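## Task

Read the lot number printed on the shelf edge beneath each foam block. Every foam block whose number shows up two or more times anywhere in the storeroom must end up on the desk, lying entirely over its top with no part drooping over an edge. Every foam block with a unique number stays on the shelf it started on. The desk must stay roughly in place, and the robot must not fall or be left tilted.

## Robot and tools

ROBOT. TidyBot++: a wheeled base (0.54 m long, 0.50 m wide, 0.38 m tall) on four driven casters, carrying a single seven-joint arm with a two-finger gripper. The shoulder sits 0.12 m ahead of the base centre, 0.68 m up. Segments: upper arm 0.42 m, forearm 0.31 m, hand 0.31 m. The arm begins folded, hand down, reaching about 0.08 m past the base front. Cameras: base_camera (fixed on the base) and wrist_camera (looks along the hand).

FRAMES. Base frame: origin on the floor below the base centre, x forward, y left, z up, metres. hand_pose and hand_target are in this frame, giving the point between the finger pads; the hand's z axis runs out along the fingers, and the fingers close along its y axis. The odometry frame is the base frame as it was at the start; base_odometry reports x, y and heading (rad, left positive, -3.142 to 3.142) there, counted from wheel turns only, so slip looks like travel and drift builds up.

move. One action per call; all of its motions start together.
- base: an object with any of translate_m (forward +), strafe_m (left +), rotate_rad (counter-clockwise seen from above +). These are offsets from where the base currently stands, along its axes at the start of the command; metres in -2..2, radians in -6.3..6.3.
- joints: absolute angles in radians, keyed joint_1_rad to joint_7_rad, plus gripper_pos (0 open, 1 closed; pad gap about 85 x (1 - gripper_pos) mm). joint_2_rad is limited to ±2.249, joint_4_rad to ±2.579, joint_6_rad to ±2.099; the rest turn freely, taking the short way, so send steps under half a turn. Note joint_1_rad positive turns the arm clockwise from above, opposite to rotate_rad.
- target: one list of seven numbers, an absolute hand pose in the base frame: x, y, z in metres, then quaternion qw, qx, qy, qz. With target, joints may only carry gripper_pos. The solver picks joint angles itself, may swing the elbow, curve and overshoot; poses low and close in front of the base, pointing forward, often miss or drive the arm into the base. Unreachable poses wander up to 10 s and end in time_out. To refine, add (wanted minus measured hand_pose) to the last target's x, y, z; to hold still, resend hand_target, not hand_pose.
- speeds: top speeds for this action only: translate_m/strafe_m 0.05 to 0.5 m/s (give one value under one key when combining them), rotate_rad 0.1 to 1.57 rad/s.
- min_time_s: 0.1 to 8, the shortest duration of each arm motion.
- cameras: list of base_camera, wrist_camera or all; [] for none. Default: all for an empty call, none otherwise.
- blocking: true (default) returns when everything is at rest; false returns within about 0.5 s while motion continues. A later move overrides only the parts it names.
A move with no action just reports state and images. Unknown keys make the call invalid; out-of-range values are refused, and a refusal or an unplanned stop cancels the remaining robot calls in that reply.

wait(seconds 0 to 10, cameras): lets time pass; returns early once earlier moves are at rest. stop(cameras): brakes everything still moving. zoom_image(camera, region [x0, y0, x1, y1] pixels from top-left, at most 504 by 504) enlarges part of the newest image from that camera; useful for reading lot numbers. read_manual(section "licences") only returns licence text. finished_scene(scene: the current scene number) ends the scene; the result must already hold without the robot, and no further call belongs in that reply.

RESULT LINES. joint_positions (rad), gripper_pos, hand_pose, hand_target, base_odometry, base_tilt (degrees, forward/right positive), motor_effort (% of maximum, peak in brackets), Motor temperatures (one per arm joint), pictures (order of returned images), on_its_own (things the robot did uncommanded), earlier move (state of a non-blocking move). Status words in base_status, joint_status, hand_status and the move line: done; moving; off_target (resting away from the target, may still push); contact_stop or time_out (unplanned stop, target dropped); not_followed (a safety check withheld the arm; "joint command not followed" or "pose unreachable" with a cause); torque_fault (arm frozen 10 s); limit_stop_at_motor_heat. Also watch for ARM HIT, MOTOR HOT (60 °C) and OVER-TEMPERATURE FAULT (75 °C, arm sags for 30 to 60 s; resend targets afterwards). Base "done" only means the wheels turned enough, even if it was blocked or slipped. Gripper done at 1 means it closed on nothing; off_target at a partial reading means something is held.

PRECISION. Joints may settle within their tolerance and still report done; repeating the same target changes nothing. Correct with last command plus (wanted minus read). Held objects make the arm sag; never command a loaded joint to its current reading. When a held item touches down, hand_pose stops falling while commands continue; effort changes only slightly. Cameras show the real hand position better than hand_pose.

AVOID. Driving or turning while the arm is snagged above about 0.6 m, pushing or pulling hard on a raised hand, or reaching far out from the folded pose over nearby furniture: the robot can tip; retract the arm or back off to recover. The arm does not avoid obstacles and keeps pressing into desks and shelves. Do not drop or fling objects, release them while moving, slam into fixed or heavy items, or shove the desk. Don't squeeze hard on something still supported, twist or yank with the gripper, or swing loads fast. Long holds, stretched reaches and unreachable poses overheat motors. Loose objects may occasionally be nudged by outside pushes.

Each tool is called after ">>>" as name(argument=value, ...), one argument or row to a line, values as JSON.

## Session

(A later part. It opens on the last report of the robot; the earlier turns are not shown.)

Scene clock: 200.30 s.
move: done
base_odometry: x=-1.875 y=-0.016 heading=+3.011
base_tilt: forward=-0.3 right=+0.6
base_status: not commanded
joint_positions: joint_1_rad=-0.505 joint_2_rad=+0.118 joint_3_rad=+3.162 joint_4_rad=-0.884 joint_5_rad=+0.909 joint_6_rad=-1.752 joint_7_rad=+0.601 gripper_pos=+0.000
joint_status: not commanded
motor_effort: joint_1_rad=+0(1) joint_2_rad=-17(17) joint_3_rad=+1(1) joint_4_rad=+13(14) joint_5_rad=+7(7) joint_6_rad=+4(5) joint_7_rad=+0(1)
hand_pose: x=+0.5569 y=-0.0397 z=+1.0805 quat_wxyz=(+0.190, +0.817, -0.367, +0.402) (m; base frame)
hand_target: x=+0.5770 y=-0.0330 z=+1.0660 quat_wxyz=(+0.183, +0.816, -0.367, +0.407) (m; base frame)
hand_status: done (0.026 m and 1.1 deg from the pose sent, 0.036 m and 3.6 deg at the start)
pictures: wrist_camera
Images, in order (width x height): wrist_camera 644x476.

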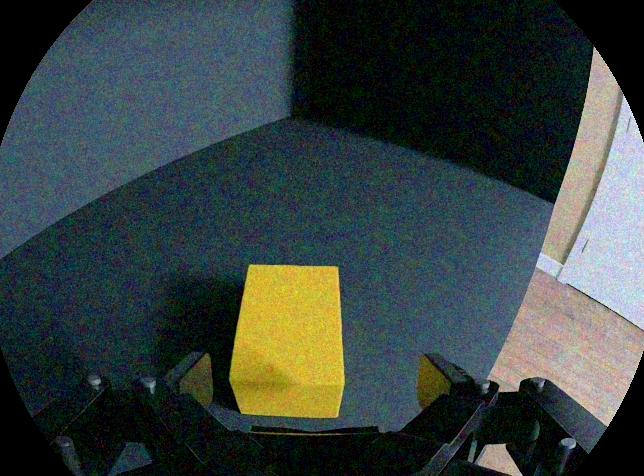

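>>> move(
  target=[0.612, -0.052, 1.026, 0.1829, 0.8162, -0.3668, 0.4070],
  min_time_s=1.5,
  cameras=["wrist_camera"],
)

Scene clock: 202.27 s.
move: done
base_odometry: x=-1.875 y=-0.016 heading=+3.011
base_tilt: forward=-0.3 right=+0.6
base_status: not commanded
joint_positions: joint_1_rad=-0.459 joint_2_rad=+0.118 joint_3_rad=+3.199 joint_4_rad=-1.012 joint_5_rad=+0.909 joint_6_rad=-1.594 joint_7_rad=+0.553 gripper_pos=+0.000
joint_status: not commanded
motor_effort: joint_1_rad=+0(1) joint_2_rad=-19(19) joint_3_rad=+1(1) joint_4_rad=+15(15) joint_5_rad=+7(8) joint_6_rad=+5(5) joint_7_rad=+0(1)
hand_pose: x=+0.5905 y=-0.0621 z=+1.0591 quat_wxyz=(+0.204, +0.806, -0.361, +0.422) (m; base frame)
hand_target: x=+0.6120 y=-0.0520 z=+1.0260 quat_wxyz=(+0.183, +0.816, -0.367, +0.407) (m; base frame)
hand_status: done (0.041 m and 3.3 deg from the pose sent, 0.078 m and 1.1 deg at the start)
pictures: wrist_camera
Images, in order (width x height): wrist_camera 644x476.

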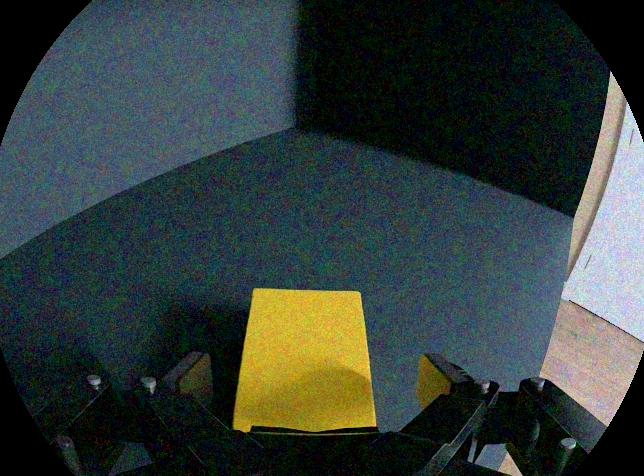

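>>> move(
  target=[0.613, -0.049, 1.002, 0.1829, 0.8162, -0.3668, 0.4070],
  min_time_s=1.5,
  cameras=["wrist_camera"],
)

Scene clock: 204.20 s.
move: done
base_odometry: x=-1.875 y=-0.016 heading=+3.011
base_tilt: forward=-0.3 right=+0.6
base_status: not commanded
joint_positions: joint_1_rad=-0.430 joint_2_rad=+0.118 joint_3_rad=+3.181 joint_4_rad=-1.110 joint_5_rad=+0.909 joint_6_rad=-1.548 joint_7_rad=+0.480 gripper_pos=+0.000
joint_status: not commanded
motor_effort: joint_1_rad=-1(1) joint_2_rad=-18(19) joint_3_rad=+1(1) joint_4_rad=+15(16) joint_5_rad=+8(8) joint_6_rad=+3(5) joint_7_rad=+0(1)
hand_pose: x=+0.5970 y=-0.0657 z=+1.0286 quat_wxyz=(+0.211, +0.805, -0.368, +0.415) (m; base frame)
hand_target: x=+0.6130 y=-0.0490 z=+1.0020 quat_wxyz=(+0.183, +0.816, -0.367, +0.407) (m; base frame)
hand_status: done (0.035 m and 3.6 deg from the pose sent, 0.063 m and 3.3 deg at the start)
pictures: wrist_camera
Images, in order (width x height): wrist_camera 644x476.

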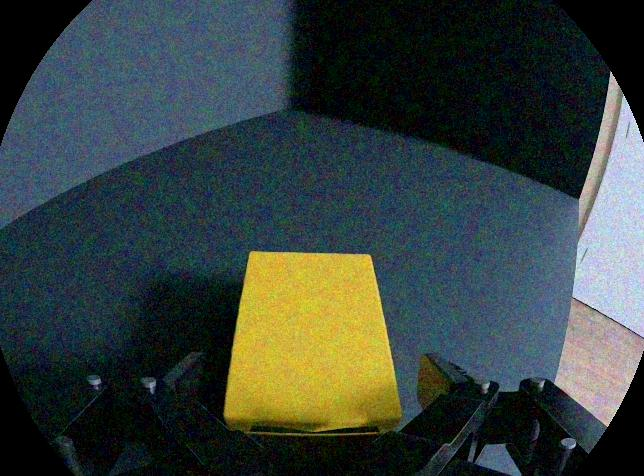

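Well centred; close.

>>> move(
  joints={"gripper_pos": 0.55},
  cameras=["wrist_camera"],
)

Scene clock: 205.13 s.
move: off_target
base_odometry: x=-1.874 y=-0.016 heading=+3.011
base_tilt: forward=-0.3 right=+0.6
base_status: not commanded
joint_positions: joint_1_rad=-0.429 joint_2_rad=+0.116 joint_3_rad=+3.180 joint_4_rad=-1.111 joint_5_rad=+0.909 joint_6_rad=-1.544 joint_7_rad=+0.480 gripper_pos=+0.393
joint_status: gripper_pos off_target (ended at +0.393, target +0.550)
motor_effort: joint_1_rad=+0(1) joint_2_rad=-16(19) joint_3_rad=+1(1) joint_4_rad=+13(16) joint_5_rad=+6(8) joint_6_rad=+3(4) joint_7_rad=+0(0)
hand_pose: x=+0.5976 y=-0.0652 z=+1.0294 quat_wxyz=(+0.209, +0.805, -0.367, +0.416) (m; base frame)
hand_target: x=+0.6130 y=-0.0490 z=+1.0020 quat_wxyz=(+0.183, +0.816, -0.367, +0.407) (m; base frame)
hand_status: not commanded
pictures: wrist_camera
Images, in order (width x height): wrist_camera 644x476.

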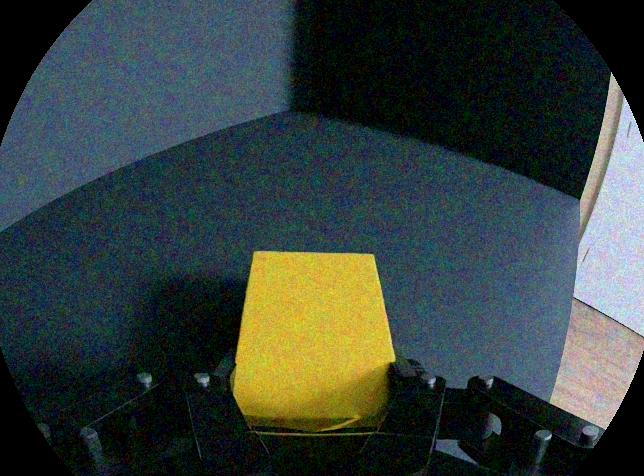

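>>> move(
  target=[0.595, -0.045, 1.090, 0.1829, 0.8162, -0.3668, 0.4070],
  min_time_s=1.5,
)

>>> move(
  base={"translate_m": -0.35},
  speeds={"translate_m": 0.25},
)

>>> move(
  target=[0.44, 0.0, 1.0, 0, 0.8949, 0, 0.4462],
  min_time_s=2,
  cameras=["wrist_camera", "base_camera"],
)

Scene clock: 207.47 s.
move: done
base_odometry: x=-1.874 y=-0.016 heading=+3.011
base_tilt: forward=-0.3 right=+0.6
base_status: not commanded
joint_positions: joint_1_rad=-0.527 joint_2_rad=+0.166 joint_3_rad=+3.324 joint_4_rad=-0.772 joint_5_rad=+0.892 joint_6_rad=-1.650 joint_7_rad=+0.648 gripper_pos=+0.393
joint_status: not commanded
motor_effort: joint_1_rad=-1(1) joint_2_rad=-18(20) joint_3_rad=+1(1) joint_4_rad=+14(16) joint_5_rad=+7(8) joint_6_rad=+5(6) joint_7_rad=+0(1)
hand_pose: x=+0.5909 y=-0.0706 z=+1.1183 quat_wxyz=(+0.188, +0.784, -0.385, +0.448) (m; base frame)
hand_target: x=+0.5950 y=-0.0450 z=+1.0900 quat_wxyz=(+0.183, +0.816, -0.367, +0.407) (m; base frame)
hand_status: done (0.038 m and 6.4 deg from the pose sent, 0.064 m and 3.4 deg at the start)
pictures: none

Scene clock: 209.80 s.
move: done
base_odometry: x=-1.527 y=-0.061 heading=+3.011
base_tilt: forward=-0.3 right=+0.6
base_status: done
joint_positions: joint_1_rad=-0.532 joint_2_rad=+0.188 joint_3_rad=+3.328 joint_4_rad=-0.769 joint_5_rad=+0.887 joint_6_rad=-1.656 joint_7_rad=+0.650 gripper_pos=+0.393
joint_status: not commanded
motor_effort: joint_1_rad=-1(2) joint_2_rad=-18(21) joint_3_rad=+1(2) joint_4_rad=+15(15) joint_5_rad=+7(7) joint_6_rad=+5(6) joint_7_rad=+0(1)
hand_pose: x=+0.5975 y=-0.0648 z=+1.1097 quat_wxyz=(+0.194, +0.789, -0.382, +0.441) (m; base frame)
hand_target: x=+0.5950 y=-0.0450 z=+1.0900 quat_wxyz=(+0.183, +0.816, -0.367, +0.407) (m; base frame)
hand_status: not commanded
pictures: none

Scene clock: 212.43 s.
move: done
base_odometry: x=-1.527 y=-0.061 heading=+3.011
base_tilt: forward=-0.4 right=+0.6
base_status: not commanded
joint_positions: joint_1_rad=-0.023 joint_2_rad=-0.507 joint_3_rad=+3.163 joint_4_rad=-1.588 joint_5_rad=+0.072 joint_6_rad=-1.174 joint_7_rad=+1.528 gripper_pos=+0.393
joint_status: not commanded
motor_effort: joint_1_rad=+0(1) joint_2_rad=-1(20) joint_3_rad=+0(2) joint_4_rad=+17(18) joint_5_rad=+1(7) joint_6_rad=+7(8) joint_7_rad=+0(1)
hand_pose: x=+0.4332 y=-0.0211 z=+1.0013 quat_wxyz=(+0.021, +0.903, -0.021, +0.429) (m; base frame)
hand_target: x=+0.4400 y=+0.0000 z=+1.0000 quat_wxyz=(+0.000, +0.895, +0.000, +0.446) (m; base frame)
hand_status: done (0.022 m and 4.0 deg from the pose sent, 0.203 m and 51.0 deg at the start)
pictures: base_camera, wrist_camera
Images, in order (width x height): base_camera 644x364, wrist_camera 644x476.

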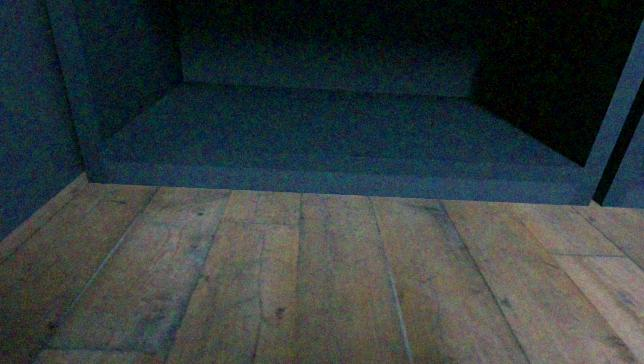

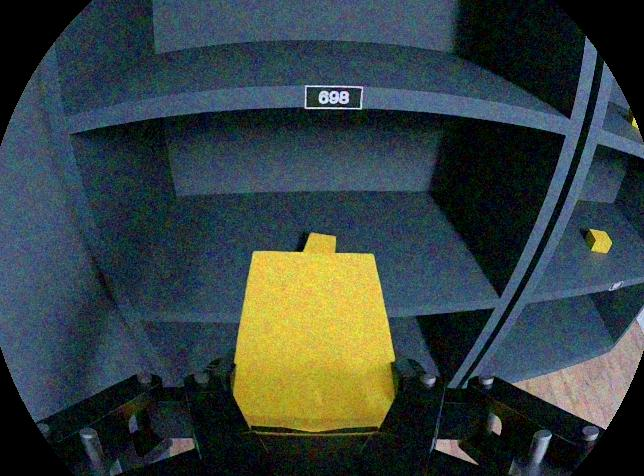

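>>> move(
  base={"translate_m": -1.52, "strafe_m": -0.37},
  speeds={"translate_m": 0.4},
)

>>> move(
  base={"rotate_rad": -1.57},
  speeds={"rotate_rad": 1.0},
  cameras=["wrist_camera", "base_camera"],
)

Scene clock: 217.83 s.
move: done
base_odometry: x=+0.028 y=+0.107 heading=+3.010
base_tilt: forward=-0.3 right=+0.6
base_status: done
joint_positions: joint_1_rad=-0.023 joint_2_rad=-0.516 joint_3_rad=+3.161 joint_4_rad=-1.589 joint_5_rad=+0.069 joint_6_rad=-1.170 joint_7_rad=+1.530 gripper_pos=+0.393
joint_status: not commanded
motor_effort: joint_1_rad=-1(1) joint_2_rad=+0(4) joint_3_rad=+0(1) joint_4_rad=+18(18) joint_5_rad=+1(2) joint_6_rad=+7(8) joint_7_rad=+0(1)
hand_pose: x=+0.4312 y=-0.0196 z=+1.0043 quat_wxyz=(+0.020, +0.900, -0.020, +0.434) (m; base frame)
hand_target: x=+0.4400 y=+0.0000 z=+1.0000 quat_wxyz=(+0.000, +0.895, +0.000, +0.446) (m; base frame)
hand_status: not commanded
pictures: none

Scene clock: 220.33 s.
move: done
base_odometry: x=+0.028 y=+0.107 heading=+1.441
base_tilt: forward=-0.3 right=+0.6
base_status: done
joint_positions: joint_1_rad=-0.020 joint_2_rad=-0.516 joint_3_rad=+3.157 joint_4_rad=-1.589 joint_5_rad=+0.065 joint_6_rad=-1.170 joint_7_rad=+1.530 gripper_pos=+0.393
joint_status: not commanded
motor_effort: joint_1_rad=-1(1) joint_2_rad=-1(2) joint_3_rad=+0(2) joint_4_rad=+17(18) joint_5_rad=+1(2) joint_6_rad=+7(8) joint_7_rad=+0(1)
hand_pose: x=+0.4312 y=-0.0180 z=+1.0043 quat_wxyz=(+0.019, +0.900, -0.019, +0.434) (m; base frame)
hand_target: x=+0.4400 y=+0.0000 z=+1.0000 quat_wxyz=(+0.000, +0.895, +0.000, +0.446) (m; base frame)
hand_status: not commanded
pictures: base_camera, wrist_camera
Images, in order (width x height): base_camera 644x364, wrist_camera 644x476.

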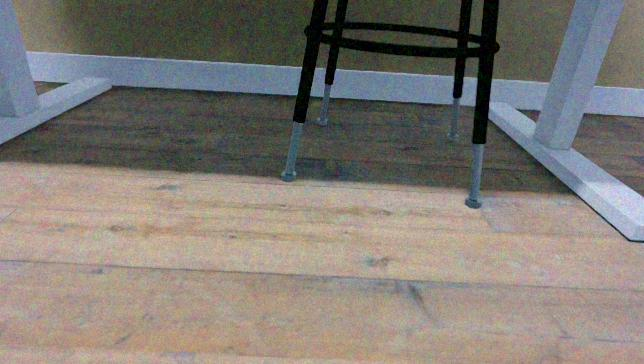

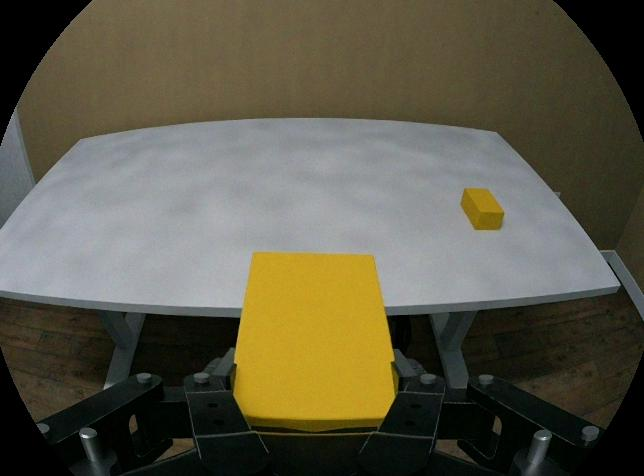

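>>> move(
  base={"translate_m": 0.23},
  speeds={"translate_m": 0.2},
)

>>> move(
  target=[0.68, 0.0, 0.87, 0, 0.885, 0, 0.4656],
  min_time_s=2,
  cameras=["wrist_camera"],
)

Scene clock: 222.47 s.
move: done
base_odometry: x=+0.058 y=+0.335 heading=+1.440
base_tilt: forward=-0.3 right=+0.6
base_status: done
joint_positions: joint_1_rad=-0.020 joint_2_rad=-0.517 joint_3_rad=+3.157 joint_4_rad=-1.590 joint_5_rad=+0.065 joint_6_rad=-1.169 joint_7_rad=+1.530 gripper_pos=+0.393
joint_status: not commanded
motor_effort: joint_1_rad=-1(1) joint_2_rad=-1(4) joint_3_rad=+0(1) joint_4_rad=+17(18) joint_5_rad=+1(2) joint_6_rad=+8(8) joint_7_rad=+0(1)
hand_pose: x=+0.4309 y=-0.0180 z=+1.0047 quat_wxyz=(+0.019, +0.900, -0.019, +0.435) (m; base frame)
hand_target: x=+0.4400 y=+0.0000 z=+1.0000 quat_wxyz=(+0.000, +0.895, +0.000, +0.446) (m; base frame)
hand_status: not commanded
pictures: none

Scene clock: 225.10 s.
move: done
base_odometry: x=+0.058 y=+0.335 heading=+1.440
base_tilt: forward=-0.3 right=+0.6
base_status: not commanded
joint_positions: joint_1_rad=-0.020 joint_2_rad=-0.034 joint_3_rad=+3.157 joint_4_rad=-1.723 joint_5_rad=+0.062 joint_6_rad=-0.489 joint_7_rad=+1.537 gripper_pos=+0.393
joint_status: not commanded
motor_effort: joint_1_rad=+0(1) joint_2_rad=-17(19) joint_3_rad=+0(1) joint_4_rad=+19(20) joint_5_rad=+1(1) joint_6_rad=+8(8) joint_7_rad=+0(1)
hand_pose: x=+0.6728 y=-0.0057 z=+0.8876 quat_wxyz=(+0.017, +0.886, +0.004, +0.463) (m; base frame)
hand_target: x=+0.6800 y=+0.0000 z=+0.8700 quat_wxyz=(+0.000, +0.885, +0.000, +0.466) (m; base frame)
hand_status: done (0.020 m and 2.0 deg from the pose sent, 0.284 m and 4.9 deg at the start)
pictures: wrist_camera
Images, in order (width x height): wrist_camera 644x476.

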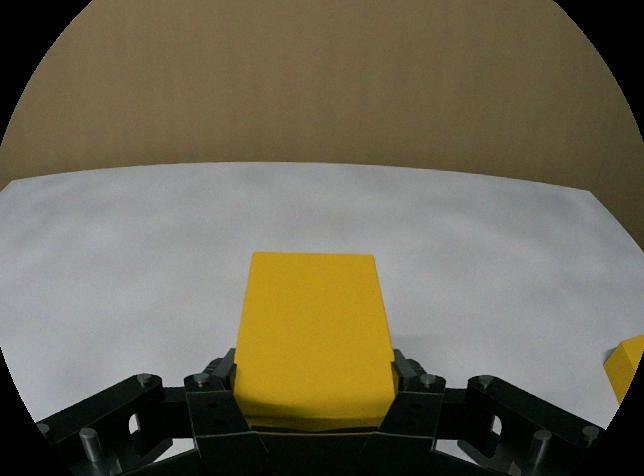

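>>> move(
  target=[0.68, 0.0, 0.785, 0, 0.885, 0, 0.4656],
  min_time_s=1.5,
)

>>> move(
  target=[0.68, 0.0, 0.757, 0, 0.885, 0, 0.4656],
  min_time_s=1,
)

>>> move(
  target=[0.68, 0.0, 0.742, 0, 0.885, 0, 0.4656],
  min_time_s=0.8,
)

>>> move(
  target=[0.68, 0.0, 0.730, 0, 0.885, 0, 0.4656],
  min_time_s=0.8,
  cameras=["wrist_camera"],
)

Scene clock: 227.50 s.
move: done
base_odometry: x=+0.058 y=+0.335 heading=+1.440
base_tilt: forward=-0.3 right=+0.6
base_status: not commanded
joint_positions: joint_1_rad=-0.017 joint_2_rad=+0.023 joint_3_rad=+3.157 joint_4_rad=-1.941 joint_5_rad=+0.043 joint_6_rad=-0.204 joint_7_rad=+1.557 gripper_pos=+0.393
joint_status: not commanded
motor_effort: joint_1_rad=+0(1) joint_2_rad=-18(19) joint_3_rad=+0(0) joint_4_rad=+18(20) joint_5_rad=+1(1) joint_6_rad=+7(8) joint_7_rad=+0(1)
hand_pose: x=+0.6765 y=-0.0008 z=+0.8071 quat_wxyz=(+0.010, +0.884, +0.011, +0.468) (m; base frame)
hand_target: x=+0.6800 y=+0.0000 z=+0.7850 quat_wxyz=(+0.000, +0.885, +0.000, +0.466) (m; base frame)
hand_status: done (0.022 m and 1.7 deg from the pose sent, 0.103 m and 2.0 deg at the start)
pictures: none

Scene clock: 228.80 s.
move: done
base_odometry: x=+0.058 y=+0.335 heading=+1.440
base_tilt: forward=-0.3 right=+0.6
base_status: not commanded
joint_positions: joint_1_rad=+0.010 joint_2_rad=+0.057 joint_3_rad=+3.131 joint_4_rad=-2.001 joint_5_rad=+0.043 joint_6_rad=-0.107 joint_7_rad=+1.557 gripper_pos=+0.393
joint_status: not commanded
motor_effort: joint_1_rad=+0(1) joint_2_rad=-18(20) joint_3_rad=+0(1) joint_4_rad=+17(19) joint_5_rad=+1(1) joint_6_rad=+8(9) joint_7_rad=+0(1)
hand_pose: x=+0.6786 y=+0.0003 z=+0.7802 quat_wxyz=(+0.008, +0.883, +0.012, +0.469) (m; base frame)
hand_target: x=+0.6800 y=+0.0000 z=+0.7570 quat_wxyz=(+0.000, +0.885, +0.000, +0.466) (m; base frame)
hand_status: done (0.023 m and 1.7 deg from the pose sent, 0.050 m and 1.7 deg at the start)
pictures: none

Scene clock: 229.90 s.
move: done
base_odometry: x=+0.058 y=+0.335 heading=+1.440
base_tilt: forward=-0.3 right=+0.6
base_status: not commanded
joint_positions: joint_1_rad=+0.010 joint_2_rad=+0.079 joint_3_rad=+3.131 joint_4_rad=-2.033 joint_5_rad=+0.043 joint_6_rad=-0.053 joint_7_rad=+1.557 gripper_pos=+0.393
joint_status: not commanded
motor_effort: joint_1_rad=+0(1) joint_2_rad=-19(19) joint_3_rad=+0(0) joint_4_rad=+17(18) joint_5_rad=+1(1) joint_6_rad=+7(8) joint_7_rad=+0(1)
hand_pose: x=+0.6796 y=+0.0010 z=+0.7651 quat_wxyz=(+0.007, +0.883, +0.012, +0.469) (m; base frame)
hand_target: x=+0.6800 y=+0.0000 z=+0.7420 quat_wxyz=(+0.000, +0.885, +0.000, +0.466) (m; base frame)
hand_status: done (0.023 m and 1.7 deg from the pose sent, 0.038 m and 1.7 deg at the start)
pictures: none

Scene clock: 231.00 s.
move: done
base_odometry: x=+0.058 y=+0.335 heading=+1.440
base_tilt: forward=-0.3 right=+0.6
base_status: not commanded
joint_positions: joint_1_rad=+0.010 joint_2_rad=+0.090 joint_3_rad=+3.131 joint_4_rad=-2.054 joint_5_rad=+0.043 joint_6_rad=-0.007 joint_7_rad=+1.557 gripper_pos=+0.393
joint_status: not commanded
motor_effort: joint_1_rad=-1(1) joint_2_rad=-17(19) joint_3_rad=+0(1) joint_4_rad=+16(17) joint_5_rad=+1(1) joint_6_rad=+8(8) joint_7_rad=+0(1)
hand_pose: x=+0.6813 y=+0.0016 z=+0.7599 quat_wxyz=(+0.006, +0.880, +0.013, +0.475) (m; base frame)
hand_target: x=+0.6800 y=+0.0000 z=+0.7300 quat_wxyz=(+0.000, +0.885, +0.000, +0.466) (m; base frame)
hand_status: done (0.030 m and 2.1 deg from the pose sent, 0.035 m and 1.7 deg at the start)
pictures: wrist_camera
Images, in order (width x height): wrist_camera 644x476.

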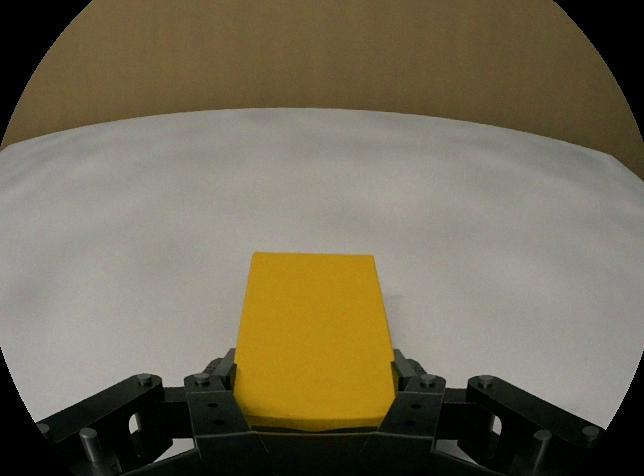

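>>> move(
  target=[0.68, 0.0, 0.722, 0, 0.885, 0, 0.4656],
  min_time_s=0.8,
)

>>> move(
  target=[0.68, 0.0, 0.735, 0, 0.885, 0, 0.4656],
  min_time_s=0.6,
)

>>> move(
  joints={"gripper_pos": 0.2},
)

>>> move(
  joints={"gripper_pos": 0.0},
)

>>> move(
  target=[0.60, 0.0, 0.86, 0, 0.885, 0, 0.4656],
  min_time_s=1.5,
  cameras=["wrist_camera"],
)

Scene clock: 232.37 s.
move: done
base_odometry: x=+0.058 y=+0.335 heading=+1.440
base_tilt: forward=-0.3 right=+0.6
base_status: not commanded
joint_positions: joint_1_rad=+0.010 joint_2_rad=+0.093 joint_3_rad=+3.131 joint_4_rad=-2.068 joint_5_rad=+0.043 joint_6_rad=+0.027 joint_7_rad=+1.557 gripper_pos=+0.393
joint_status: not commanded
motor_effort: joint_1_rad=-1(2) joint_2_rad=-15(17) joint_3_rad=+0(2) joint_4_rad=+15(17) joint_5_rad=+1(1) joint_6_rad=+7(8) joint_7_rad=-1(1)
hand_pose: x=+0.6823 y=+0.0019 z=+0.7598 quat_wxyz=(+0.006, +0.876, +0.013, +0.483) (m; base frame)
hand_target: x=+0.6800 y=+0.0000 z=+0.7220 quat_wxyz=(+0.000, +0.885, +0.000, +0.466) (m; base frame)
hand_status: done (0.038 m and 2.8 deg from the pose sent, 0.038 m and 2.1 deg at the start)
pictures: none

Scene clock: 233.27 s.
move: done
base_odometry: x=+0.058 y=+0.335 heading=+1.440
base_tilt: forward=-0.3 right=+0.6
base_status: not commanded
joint_positions: joint_1_rad=+0.010 joint_2_rad=+0.093 joint_3_rad=+3.131 joint_4_rad=-2.068 joint_5_rad=+0.043 joint_6_rad=+0.027 joint_7_rad=+1.557 gripper_pos=+0.393
joint_status: not commanded
motor_effort: joint_1_rad=-1(1) joint_2_rad=-14(15) joint_3_rad=+0(0) joint_4_rad=+15(17) joint_5_rad=+1(1) joint_6_rad=+7(8) joint_7_rad=-1(1)
hand_pose: x=+0.6823 y=+0.0019 z=+0.7598 quat_wxyz=(+0.006, +0.876, +0.013, +0.483) (m; base frame)
hand_target: x=+0.6800 y=+0.0000 z=+0.7350 quat_wxyz=(+0.000, +0.885, +0.000, +0.466) (m; base frame)
hand_status: done (0.025 m and 2.8 deg from the pose sent, 0.025 m and 2.8 deg at the start)
pictures: none

Scene clock: 234.03 s.
move: done
base_odometry: x=+0.058 y=+0.335 heading=+1.440
base_tilt: forward=-0.3 right=+0.6
base_status: not commanded
joint_positions: joint_1_rad=+0.010 joint_2_rad=+0.101 joint_3_rad=+3.131 joint_4_rad=-2.068 joint_5_rad=+0.043 joint_6_rad=+0.027 joint_7_rad=+1.557 gripper_pos=+0.200
joint_status: all done
motor_effort: joint_1_rad=+0(1) joint_2_rad=-19(20) joint_3_rad=+0(1) joint_4_rad=+16(17) joint_5_rad=+1(1) joint_6_rad=+7(9) joint_7_rad=+0(1)
hand_pose: x=+0.6830 y=+0.0019 z=+0.7549 quat_wxyz=(+0.006, +0.878, +0.013, +0.479) (m; base frame)
hand_target: x=+0.6800 y=+0.0000 z=+0.7350 quat_wxyz=(+0.000, +0.885, +0.000, +0.466) (m; base frame)
hand_status: not commanded
pictures: none

Scene clock: 234.67 s.
move: done
base_odometry: x=+0.058 y=+0.335 heading=+1.440
base_tilt: forward=-0.3 right=+0.6
base_status: not commanded
joint_positions: joint_1_rad=+0.010 joint_2_rad=+0.101 joint_3_rad=+3.131 joint_4_rad=-2.068 joint_5_rad=+0.043 joint_6_rad=+0.027 joint_7_rad=+1.557 gripper_pos=+0.000
joint_status: all done
motor_effort: joint_1_rad=+0(1) joint_2_rad=-19(19) joint_3_rad=+0(0) joint_4_rad=+17(17) joint_5_rad=+0(1) joint_6_rad=+8(8) joint_7_rad=+0(0)
hand_pose: x=+0.6830 y=+0.0019 z=+0.7549 quat_wxyz=(+0.006, +0.878, +0.013, +0.479) (m; base frame)
hand_target: x=+0.6800 y=+0.0000 z=+0.7350 quat_wxyz=(+0.000, +0.885, +0.000, +0.466) (m; base frame)
hand_status: not commanded
pictures: none

Scene clock: 236.80 s.
move: done
base_odometry: x=+0.058 y=+0.335 heading=+1.440
base_tilt: forward=-0.3 right=+0.6
base_status: not commanded
joint_positions: joint_1_rad=+0.009 joint_2_rad=-0.193 joint_3_rad=+3.138 joint_4_rad=-1.985 joint_5_rad=+0.043 joint_6_rad=-0.361 joint_7_rad=+1.557 gripper_pos=+0.000
joint_status: not commanded
motor_effort: joint_1_rad=+0(1) joint_2_rad=-11(20) joint_3_rad=+0(1) joint_4_rad=+18(19) joint_5_rad=+1(1) joint_6_rad=+8(8) joint_7_rad=+0(1)
hand_pose: x=+0.6050 y=-0.0057 z=+0.8551 quat_wxyz=(+0.014, +0.880, +0.006, +0.475) (m; base frame)
hand_target: x=+0.6000 y=+0.0000 z=+0.8600 quat_wxyz=(+0.000, +0.885, +0.000, +0.466) (m; base frame)
hand_status: done (0.009 m and 2.1 deg from the pose sent, 0.134 m and 2.4 deg at the start)
pictures: wrist_camera
Images, in order (width x height): wrist_camera 644x476.

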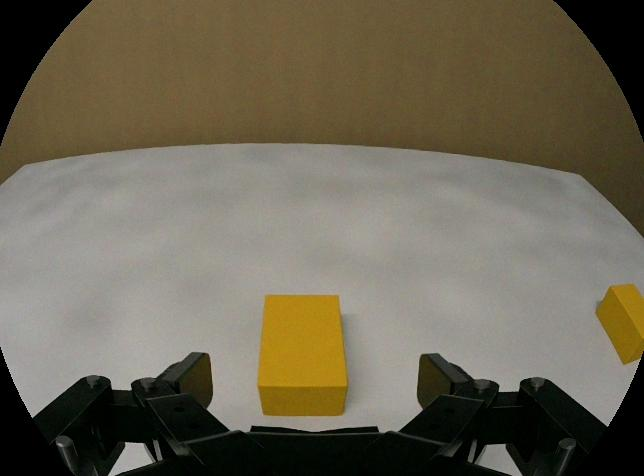

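>>> move(
  base={"translate_m": -0.25},
  speeds={"translate_m": 0.3},
)

>>> move(
  base={"rotate_rad": 1.57},
  target=[0.46, 0.0, 0.85, 0, 0.8949, 0, 0.4462],
  min_time_s=1.5,
)

>>> move(
  base={"translate_m": 1.68, "strafe_m": 0.33},
  speeds={"translate_m": 0.45},
  cameras=["wrist_camera", "base_camera"],
)

Scene clock: 239.67 s.
move: done
base_odometry: x=+0.025 y=+0.087 heading=+1.438
base_tilt: forward=-0.3 right=+0.6
base_status: done
joint_positions: joint_1_rad=+0.006 joint_2_rad=-0.205 joint_3_rad=+3.141 joint_4_rad=-1.983 joint_5_rad=+0.043 joint_6_rad=-0.366 joint_7_rad=+1.557 gripper_pos=+0.000
joint_status: not commanded
motor_effort: joint_1_rad=+0(1) joint_2_rad=-12(15) joint_3_rad=+0(2) joint_4_rad=+18(20) joint_5_rad=+1(1) joint_6_rad=+8(9) joint_7_rad=+0(1)
hand_pose: x=+0.6024 y=-0.0061 z=+0.8604 quat_wxyz=(+0.014, +0.878, +0.005, +0.478) (m; base frame)
hand_target: x=+0.6000 y=+0.0000 z=+0.8600 quat_wxyz=(+0.000, +0.885, +0.000, +0.466) (m; base frame)
hand_status: not commanded
pictures: none

Scene clock: 241.97 s.
move: done
base_odometry: x=+0.025 y=+0.087 heading=+3.008
base_tilt: forward=-0.3 right=+0.6
base_status: done
joint_positions: joint_1_rad=+0.005 joint_2_rad=-0.544 joint_3_rad=+3.146 joint_4_rad=-2.090 joint_5_rad=+0.043 joint_6_rad=-0.583 joint_7_rad=+1.557 gripper_pos=+0.000
joint_status: not commanded
motor_effort: joint_1_rad=+0(2) joint_2_rad=-2(13) joint_3_rad=+1(3) joint_4_rad=+19(20) joint_5_rad=+1(2) joint_6_rad=+8(8) joint_7_rad=+0(1)
hand_pose: x=+0.4793 y=-0.0093 z=+0.8848 quat_wxyz=(+0.017, +0.874, +0.000, +0.485) (m; base frame)
hand_target: x=+0.4600 y=+0.0000 z=+0.8500 quat_wxyz=(+0.000, +0.895, +0.000, +0.446) (m; base frame)
hand_status: done (0.041 m and 5.4 deg from the pose sent, 0.143 m and 4.5 deg at the start)
pictures: none

Scene clock: 247.03 s.
move: done
base_odometry: x=-1.684 y=-0.016 heading=+3.009
base_tilt: forward=-0.3 right=+0.6
base_status: done
joint_positions: joint_1_rad=+0.005 joint_2_rad=-0.550 joint_3_rad=+3.146 joint_4_rad=-2.091 joint_5_rad=+0.043 joint_6_rad=-0.586 joint_7_rad=+1.557 gripper_pos=+0.000
joint_status: not commanded
motor_effort: joint_1_rad=+0(1) joint_2_rad=-2(4) joint_3_rad=+1(1) joint_4_rad=+19(20) joint_5_rad=+1(1) joint_6_rad=+7(9) joint_7_rad=+0(1)
hand_pose: x=+0.4778 y=-0.0093 z=+0.8856 quat_wxyz=(+0.017, +0.874, +0.000, +0.486) (m; base frame)
hand_target: x=+0.4600 y=+0.0000 z=+0.8500 quat_wxyz=(+0.000, +0.895, +0.000, +0.446) (m; base frame)
hand_status: not commanded
pictures: base_camera, wrist_camera
Images, in order (width x height): base_camera 644x364, wrist_camera 644x476.

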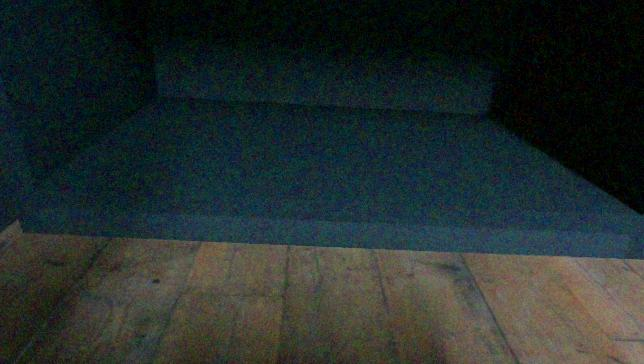

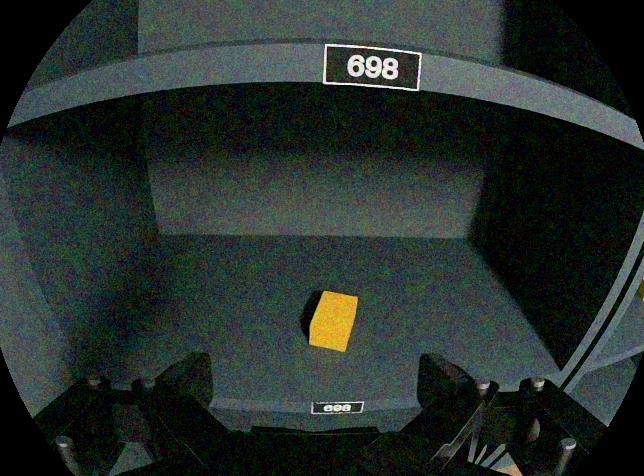

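>>> zoom_image(
  camera="wrist_camera",
  region=[300, 280, 375, 355],
)

>>> zoom_image(
  camera="wrist_camera",
  region=[305, 395, 370, 420],
)

Scaled by 6.720.

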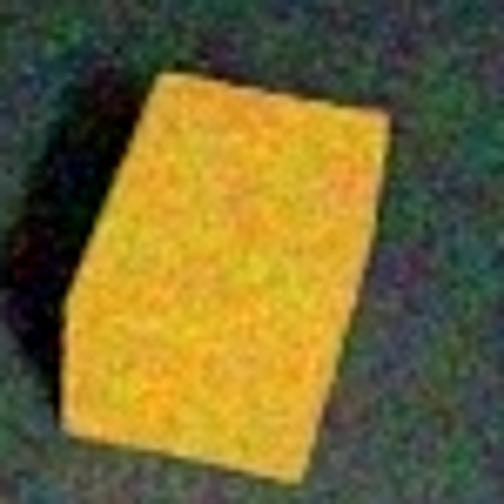

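Scaled by 7.754.

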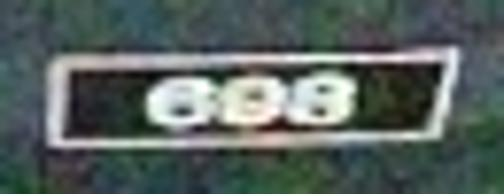

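>>> move(
  joints={"joint_1_rad": 0, "joint_2_rad": -0.50, "joint_3_rad": 3.14, "joint_4_rad": -2.52, "joint_5_rad": 0, "joint_6_rad": -0.20, "joint_7_rad": 1.57},
  cameras=["wrist_camera"],
)

Scene clock: 249.50 s.
move: done
base_odometry: x=-1.684 y=-0.016 heading=+3.009
base_tilt: forward=-0.3 right=+0.6
base_status: not commanded
joint_positions: joint_1_rad=+0.005 joint_2_rad=-0.518 joint_3_rad=+3.146 joint_4_rad=-2.480 joint_5_rad=+0.043 joint_6_rad=-0.265 joint_7_rad=+1.557 gripper_pos=+0.000
joint_status: all done
motor_effort: joint_1_rad=-1(2) joint_2_rad=-1(3) joint_3_rad=+1(2) joint_4_rad=+18(20) joint_5_rad=+1(2) joint_6_rad=+7(8) joint_7_rad=+0(1)
hand_pose: x=+0.4480 y=-0.0049 z=+0.7378 quat_wxyz=(+0.012, +0.897, +0.006, +0.442) (m; base frame)
hand_target: x=+0.4484 y=+0.0018 z=+0.7264 quat_wxyz=(+0.000, +0.896, +0.000, +0.445) (m; base frame)
hand_status: not commanded
pictures: wrist_camera
Images, in order (width x height): wrist_camera 644x476.

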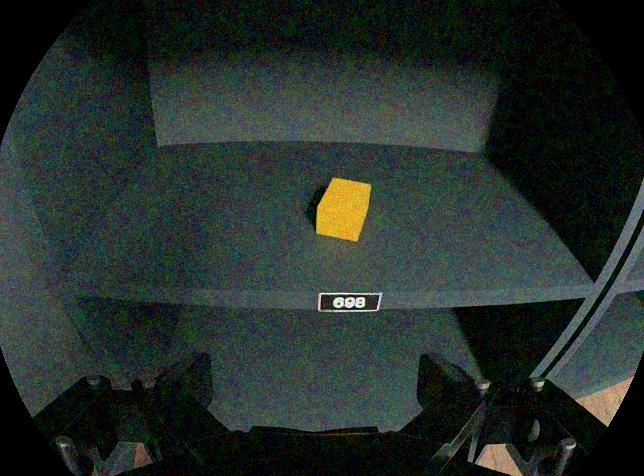

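>>> zoom_image(
  camera="wrist_camera",
  region=[310, 285, 390, 317],
)

>>> zoom_image(
  camera="wrist_camera",
  region=[305, 170, 385, 250],
)

Scaled by 6.300.

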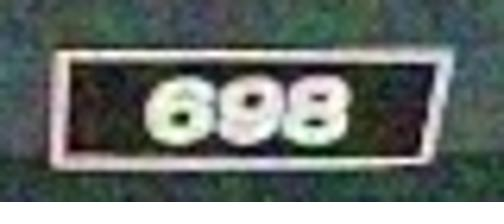

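Scaled by 6.300.

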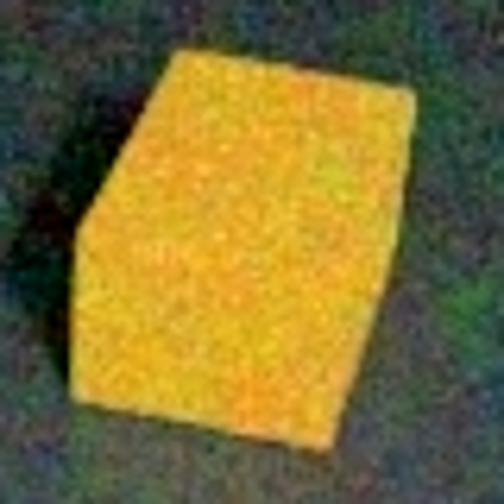

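>>> move(
  base={"translate_m": 0.08},
  speeds={"translate_m": 0.2},
)

>>> move(
  target=[0.650, -0.012, 0.672, 0.0533, 0.9149, -0.1286, 0.3790],
  min_time_s=2,
  cameras=["wrist_camera"],
)

Scene clock: 252.00 s.
move: done
base_odometry: x=-1.763 y=-0.006 heading=+3.009
base_tilt: forward=-0.3 right=+0.6
base_status: done
joint_positions: joint_1_rad=+0.005 joint_2_rad=-0.508 joint_3_rad=+3.146 joint_4_rad=-2.482 joint_5_rad=+0.043 joint_6_rad=-0.260 joint_7_rad=+1.557 gripper_pos=+0.000
joint_status: not commanded
motor_effort: joint_1_rad=+0(1) joint_2_rad=-1(4) joint_3_rad=+1(1) joint_4_rad=+17(18) joint_5_rad=+1(1) joint_6_rad=+8(8) joint_7_rad=+0(1)
hand_pose: x=+0.4490 y=-0.0049 z=+0.7348 quat_wxyz=(+0.012, +0.899, +0.006, +0.439) (m; base frame)
hand_target: x=+0.4484 y=+0.0018 z=+0.7264 quat_wxyz=(+0.000, +0.896, +0.000, +0.445) (m; base frame)
hand_status: not commanded
pictures: none

Scene clock: 254.30 s.
move: done
base_odometry: x=-1.763 y=-0.006 heading=+3.009
base_tilt: forward=-0.3 right=+0.6
base_status: not commanded
joint_positions: joint_1_rad=-0.930 joint_2_rad=+0.240 joint_3_rad=+4.109 joint_4_rad=-2.123 joint_5_rad=+0.069 joint_6_rad=-0.202 joint_7_rad=+1.137 gripper_pos=+0.000
joint_status: not commanded
motor_effort: joint_1_rad=-1(1) joint_2_rad=-14(15) joint_3_rad=+3(3) joint_4_rad=+13(18) joint_5_rad=+1(1) joint_6_rad=+5(8) joint_7_rad=+0(1)
hand_pose: x=+0.6241 y=-0.0153 z=+0.6548 quat_wxyz=(+0.041, +0.926, -0.152, +0.344) (m; base frame)
hand_target: x=+0.6500 y=-0.0120 z=+0.6720 quat_wxyz=(+0.053, +0.915, -0.129, +0.379) (m; base frame)
hand_status: done (0.031 m and 5.2 deg from the pose sent, 0.211 m and 17.6 deg at the start)
pictures: wrist_camera
Images, in order (width x height): wrist_camera 644x476.

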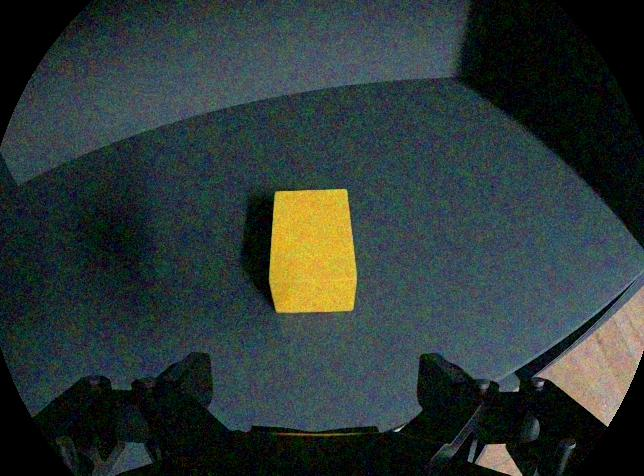

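>>> move(
  target=[0.715, -0.026, 0.632, 0.0533, 0.9149, -0.1286, 0.3790],
  min_time_s=1.5,
  cameras=["wrist_camera"],
)

Scene clock: 256.73 s.
move: done
base_odometry: x=-1.763 y=-0.006 heading=+3.009
base_tilt: forward=-0.3 right=+0.6
base_status: not commanded
joint_positions: joint_1_rad=-0.569 joint_2_rad=+0.395 joint_3_rad=+3.789 joint_4_rad=-1.995 joint_5_rad=-0.030 joint_6_rad=-0.124 joint_7_rad=+1.278 gripper_pos=+0.000
joint_status: not commanded
motor_effort: joint_1_rad=+0(1) joint_2_rad=-22(23) joint_3_rad=+4(4) joint_4_rad=+13(15) joint_5_rad=+1(1) joint_6_rad=+6(7) joint_7_rad=-1(1)
hand_pose: x=+0.6898 y=-0.0308 z=+0.6282 quat_wxyz=(+0.059, +0.925, -0.129, +0.353) (m; base frame)
hand_target: x=+0.7150 y=-0.0260 z=+0.6320 quat_wxyz=(+0.053, +0.915, -0.129, +0.379) (m; base frame)
hand_status: done (0.026 m and 3.3 deg from the pose sent, 0.094 m and 5.2 deg at the start)
pictures: wrist_camera
Images, in order (width x height): wrist_camera 644x476.

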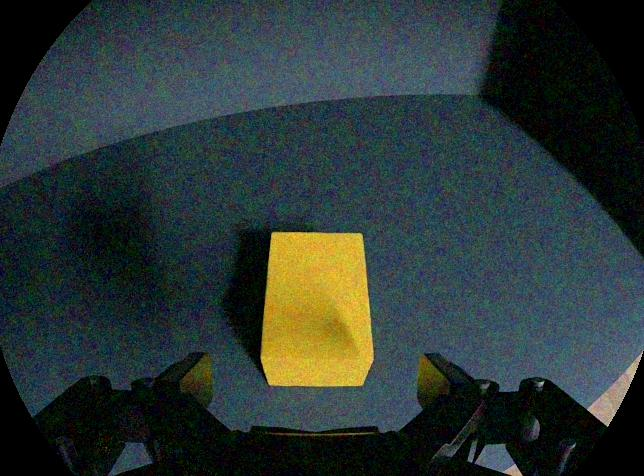

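>>> move(
  target=[0.768, -0.041, 0.583, 0.0533, 0.9149, -0.1286, 0.3790],
  min_time_s=1.5,
  cameras=["wrist_camera"],
)

Scene clock: 258.73 s.
move: done
base_odometry: x=-1.763 y=-0.006 heading=+3.009
base_tilt: forward=-0.3 right=+0.6
base_status: not commanded
joint_positions: joint_1_rad=-0.361 joint_2_rad=+0.551 joint_3_rad=+3.600 joint_4_rad=-1.875 joint_5_rad=-0.110 joint_6_rad=-0.052 joint_7_rad=+1.361 gripper_pos=+0.000
joint_status: not commanded
motor_effort: joint_1_rad=+0(1) joint_2_rad=-28(29) joint_3_rad=+4(4) joint_4_rad=+12(14) joint_5_rad=+1(1) joint_6_rad=+7(7) joint_7_rad=+0(1)
hand_pose: x=+0.7458 y=-0.0418 z=+0.5865 quat_wxyz=(+0.057, +0.924, -0.124, +0.357) (m; base frame)
hand_target: x=+0.7680 y=-0.0410 z=+0.5830 quat_wxyz=(+0.053, +0.915, -0.129, +0.379) (m; base frame)
hand_status: done (0.023 m and 2.8 deg from the pose sent, 0.091 m and 3.3 deg at the start)
pictures: wrist_camera
Images, in order (width x height): wrist_camera 644x476.

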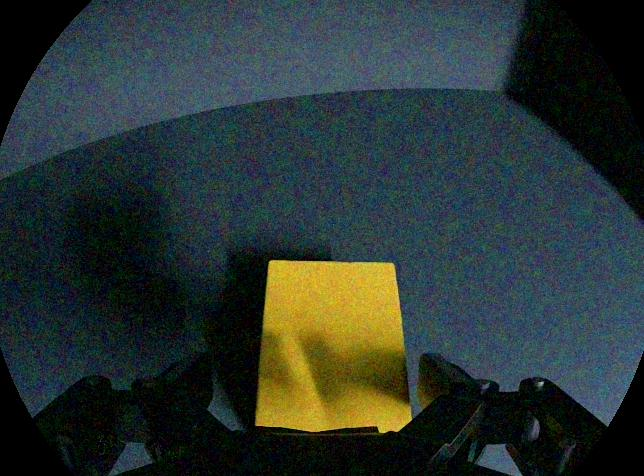

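>>> move(
  target=[0.766, -0.050, 0.565, 0.0533, 0.9149, -0.1286, 0.3790],
  min_time_s=1.0,
  cameras=["wrist_camera"],
)

Scene clock: 260.30 s.
move: done
base_odometry: x=-1.763 y=-0.006 heading=+3.009
base_tilt: forward=-0.3 right=+0.6
base_status: not commanded
joint_positions: joint_1_rad=-0.305 joint_2_rad=+0.570 joint_3_rad=+3.546 joint_4_rad=-1.875 joint_5_rad=-0.134 joint_6_rad=+0.006 joint_7_rad=+1.403 gripper_pos=+0.000
joint_status: not commanded
motor_effort: joint_1_rad=+0(1) joint_2_rad=-28(29) joint_3_rad=+4(4) joint_4_rad=+13(13) joint_5_rad=+1(1) joint_6_rad=+6(7) joint_7_rad=+0(1)
hand_pose: x=+0.7556 y=-0.0463 z=+0.5806 quat_wxyz=(+0.052, +0.920, -0.120, +0.369) (m; base frame)
hand_target: x=+0.7660 y=-0.0500 z=+0.5650 quat_wxyz=(+0.053, +0.915, -0.129, +0.379) (m; base frame)
hand_status: done (0.019 m and 1.6 deg from the pose sent, 0.031 m and 2.8 deg at the start)
pictures: wrist_camera
Images, in order (width x height): wrist_camera 644x476.

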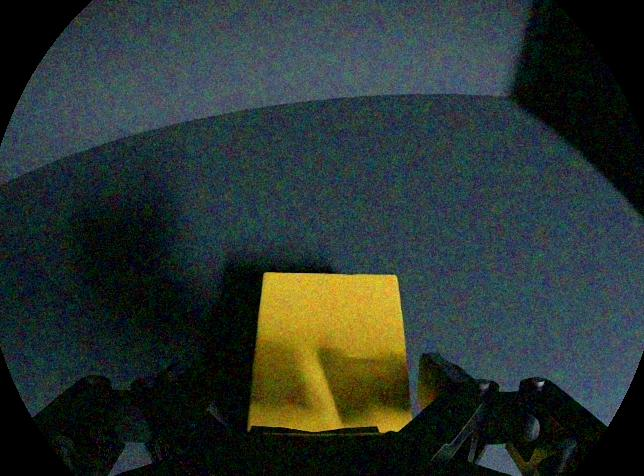

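>>> move(
  target=[0.755, -0.050, 0.550, 0.0533, 0.9149, -0.1286, 0.3790],
  min_time_s=1.0,
  cameras=["wrist_camera"],
)

Scene clock: 261.80 s.
move: done
base_odometry: x=-1.763 y=-0.006 heading=+3.009
base_tilt: forward=-0.3 right=+0.6
base_status: not commanded
joint_positions: joint_1_rad=-0.289 joint_2_rad=+0.579 joint_3_rad=+3.517 joint_4_rad=-1.885 joint_5_rad=-0.162 joint_6_rad=+0.069 joint_7_rad=+1.431 gripper_pos=+0.000
joint_status: not commanded
motor_effort: joint_1_rad=-1(1) joint_2_rad=-28(29) joint_3_rad=+4(4) joint_4_rad=+13(14) joint_5_rad=+1(1) joint_6_rad=+7(7) joint_7_rad=+0(1)
hand_pose: x=+0.7638 y=-0.0415 z=+0.5812 quat_wxyz=(+0.047, +0.913, -0.116, +0.387) (m; base frame)
hand_target: x=+0.7550 y=-0.0500 z=+0.5500 quat_wxyz=(+0.053, +0.915, -0.129, +0.379) (m; base frame)
hand_status: done (0.034 m and 1.9 deg from the pose sent, 0.031 m and 1.6 deg at the start)
pictures: wrist_camera
Images, in order (width x height): wrist_camera 644x476.

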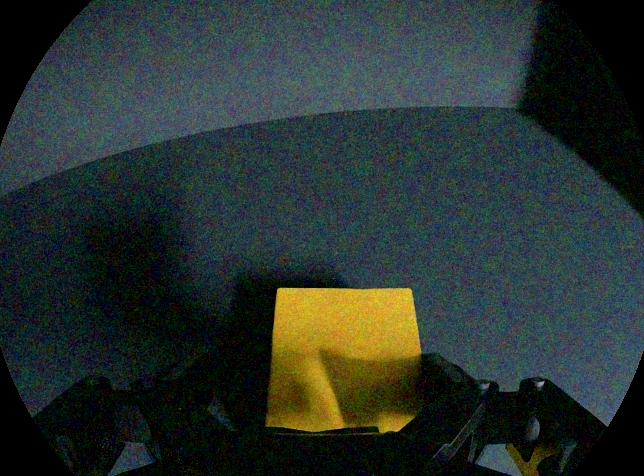

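>>> move(
  target=[0.755, -0.060, 0.592, 0.0533, 0.9149, -0.1286, 0.3790],
  min_time_s=1.0,
  cameras=["wrist_camera"],
)

Scene clock: 263.53 s.
move: done
base_odometry: x=-1.763 y=-0.006 heading=+3.009
base_tilt: forward=-0.3 right=+0.6
base_status: not commanded
joint_positions: joint_1_rad=-0.289 joint_2_rad=+0.565 joint_3_rad=+3.526 joint_4_rad=-1.885 joint_5_rad=-0.162 joint_6_rad=+0.062 joint_7_rad=+1.432 gripper_pos=+0.000
joint_status: not commanded
motor_effort: joint_1_rad=+0(1) joint_2_rad=-29(30) joint_3_rad=+4(4) joint_4_rad=+13(14) joint_5_rad=+0(1) joint_6_rad=+7(7) joint_7_rad=+0(1)
hand_pose: x=+0.7634 y=-0.0459 z=+0.5890 quat_wxyz=(+0.047, +0.912, -0.120, +0.390) (m; base frame)
hand_target: x=+0.7550 y=-0.0600 z=+0.5920 quat_wxyz=(+0.053, +0.915, -0.129, +0.379) (m; base frame)
hand_status: done (0.017 m and 1.8 deg from the pose sent, 0.023 m and 1.9 deg at the start)
pictures: wrist_camera
Images, in order (width x height): wrist_camera 644x476.

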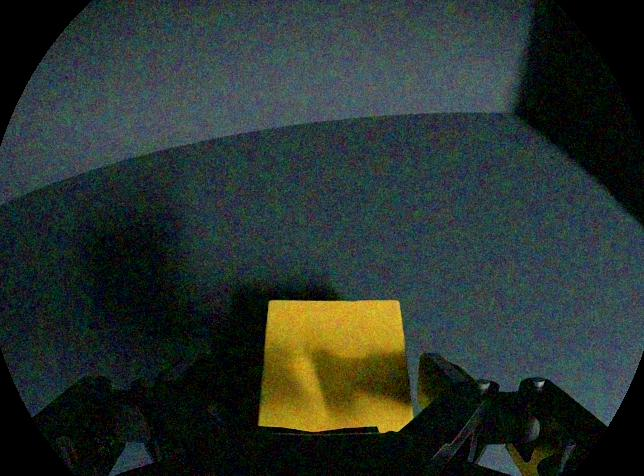

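>>> move(
  target=[0.735, -0.070, 0.585, 0.0533, 0.9149, -0.1286, 0.3790],
  min_time_s=1.0,
  cameras=["wrist_camera"],
)

Scene clock: 265.00 s.
move: done
base_odometry: x=-1.763 y=-0.006 heading=+3.009
base_tilt: forward=-0.3 right=+0.6
base_status: not commanded
joint_positions: joint_1_rad=-0.247 joint_2_rad=+0.545 joint_3_rad=+3.515 joint_4_rad=-1.922 joint_5_rad=-0.162 joint_6_rad=+0.062 joint_7_rad=+1.442 gripper_pos=+0.000
joint_status: not commanded
motor_effort: joint_1_rad=+0(1) joint_2_rad=-28(29) joint_3_rad=+3(4) joint_4_rad=+13(13) joint_5_rad=+1(1) joint_6_rad=+7(7) joint_7_rad=+0(1)
hand_pose: x=+0.7459 y=-0.0675 z=+0.5845 quat_wxyz=(+0.052, +0.914, -0.135, +0.380) (m; base frame)
hand_target: x=+0.7350 y=-0.0700 z=+0.5850 quat_wxyz=(+0.053, +0.915, -0.129, +0.379) (m; base frame)
hand_status: done (0.011 m and 0.8 deg from the pose sent, 0.037 m and 1.8 deg at the start)
pictures: wrist_camera
Images, in order (width x height): wrist_camera 644x476.

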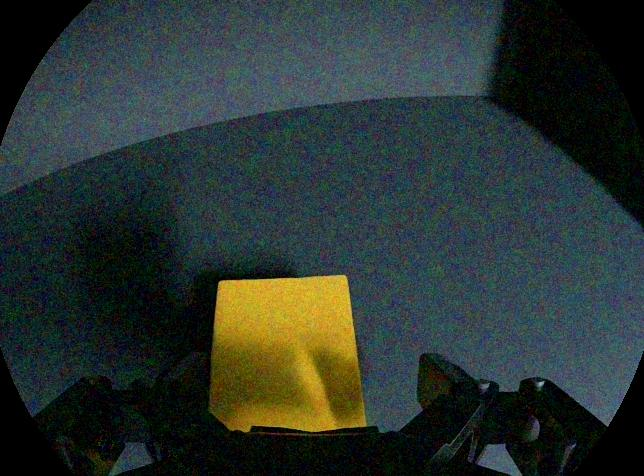

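>>> move(
  target=[0.738, -0.055, 0.583, 0.0533, 0.9149, -0.1286, 0.3790],
  min_time_s=1.0,
  cameras=["wrist_camera"],
)

Scene clock: 266.47 s.
move: done
base_odometry: x=-1.763 y=-0.006 heading=+3.009
base_tilt: forward=-0.3 right=+0.6
base_status: not commanded
joint_positions: joint_1_rad=-0.281 joint_2_rad=+0.545 joint_3_rad=+3.528 joint_4_rad=-1.922 joint_5_rad=-0.162 joint_6_rad=+0.062 joint_7_rad=+1.442 gripper_pos=+0.000
joint_status: not commanded
motor_effort: joint_1_rad=-1(1) joint_2_rad=-27(28) joint_3_rad=+3(4) joint_4_rad=+13(13) joint_5_rad=+0(1) joint_6_rad=+7(7) joint_7_rad=+0(1)
hand_pose: x=+0.7476 y=-0.0539 z=+0.5859 quat_wxyz=(+0.051, +0.914, -0.124, +0.382) (m; base frame)
hand_target: x=+0.7380 y=-0.0550 z=+0.5830 quat_wxyz=(+0.053, +0.915, -0.129, +0.379) (m; base frame)
hand_status: done (0.010 m and 0.7 deg from the pose sent, 0.015 m and 0.8 deg at the start)
pictures: wrist_camera
Images, in order (width x height): wrist_camera 644x476.

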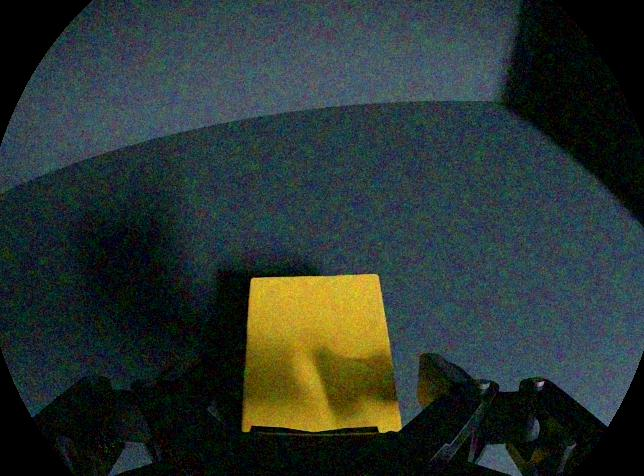

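>>> move(
  target=[0.733, -0.055, 0.562, 0.0533, 0.9149, -0.1286, 0.3790],
  min_time_s=1.0,
  cameras=["wrist_camera"],
)

Scene clock: 267.87 s.
move: done
base_odometry: x=-1.763 y=-0.006 heading=+3.009
base_tilt: forward=-0.3 right=+0.6
base_status: not commanded
joint_positions: joint_1_rad=-0.281 joint_2_rad=+0.545 joint_3_rad=+3.515 joint_4_rad=-1.949 joint_5_rad=-0.163 joint_6_rad=+0.083 joint_7_rad=+1.452 gripper_pos=+0.000
joint_status: not commanded
motor_effort: joint_1_rad=+0(1) joint_2_rad=-27(28) joint_3_rad=+3(4) joint_4_rad=+13(13) joint_5_rad=+1(1) joint_6_rad=+7(7) joint_7_rad=+0(1)
hand_pose: x=+0.7400 y=-0.0484 z=+0.5783 quat_wxyz=(+0.050, +0.917, -0.117, +0.378) (m; base frame)
hand_target: x=+0.7330 y=-0.0550 z=+0.5620 quat_wxyz=(+0.053, +0.915, -0.129, +0.379) (m; base frame)
hand_status: done (0.019 m and 1.4 deg from the pose sent, 0.028 m and 0.7 deg at the start)
pictures: wrist_camera
Images, in order (width x height): wrist_camera 644x476.

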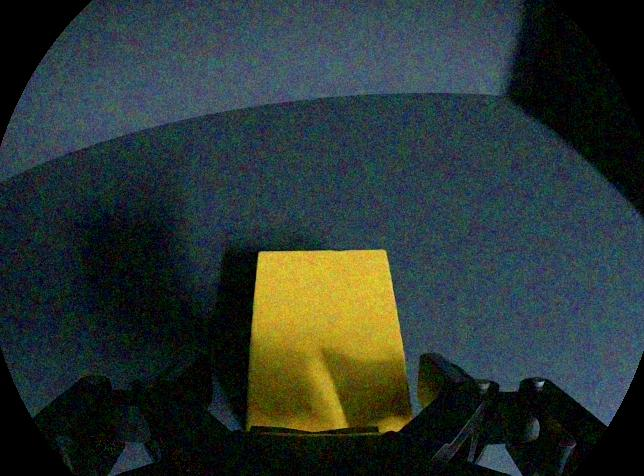

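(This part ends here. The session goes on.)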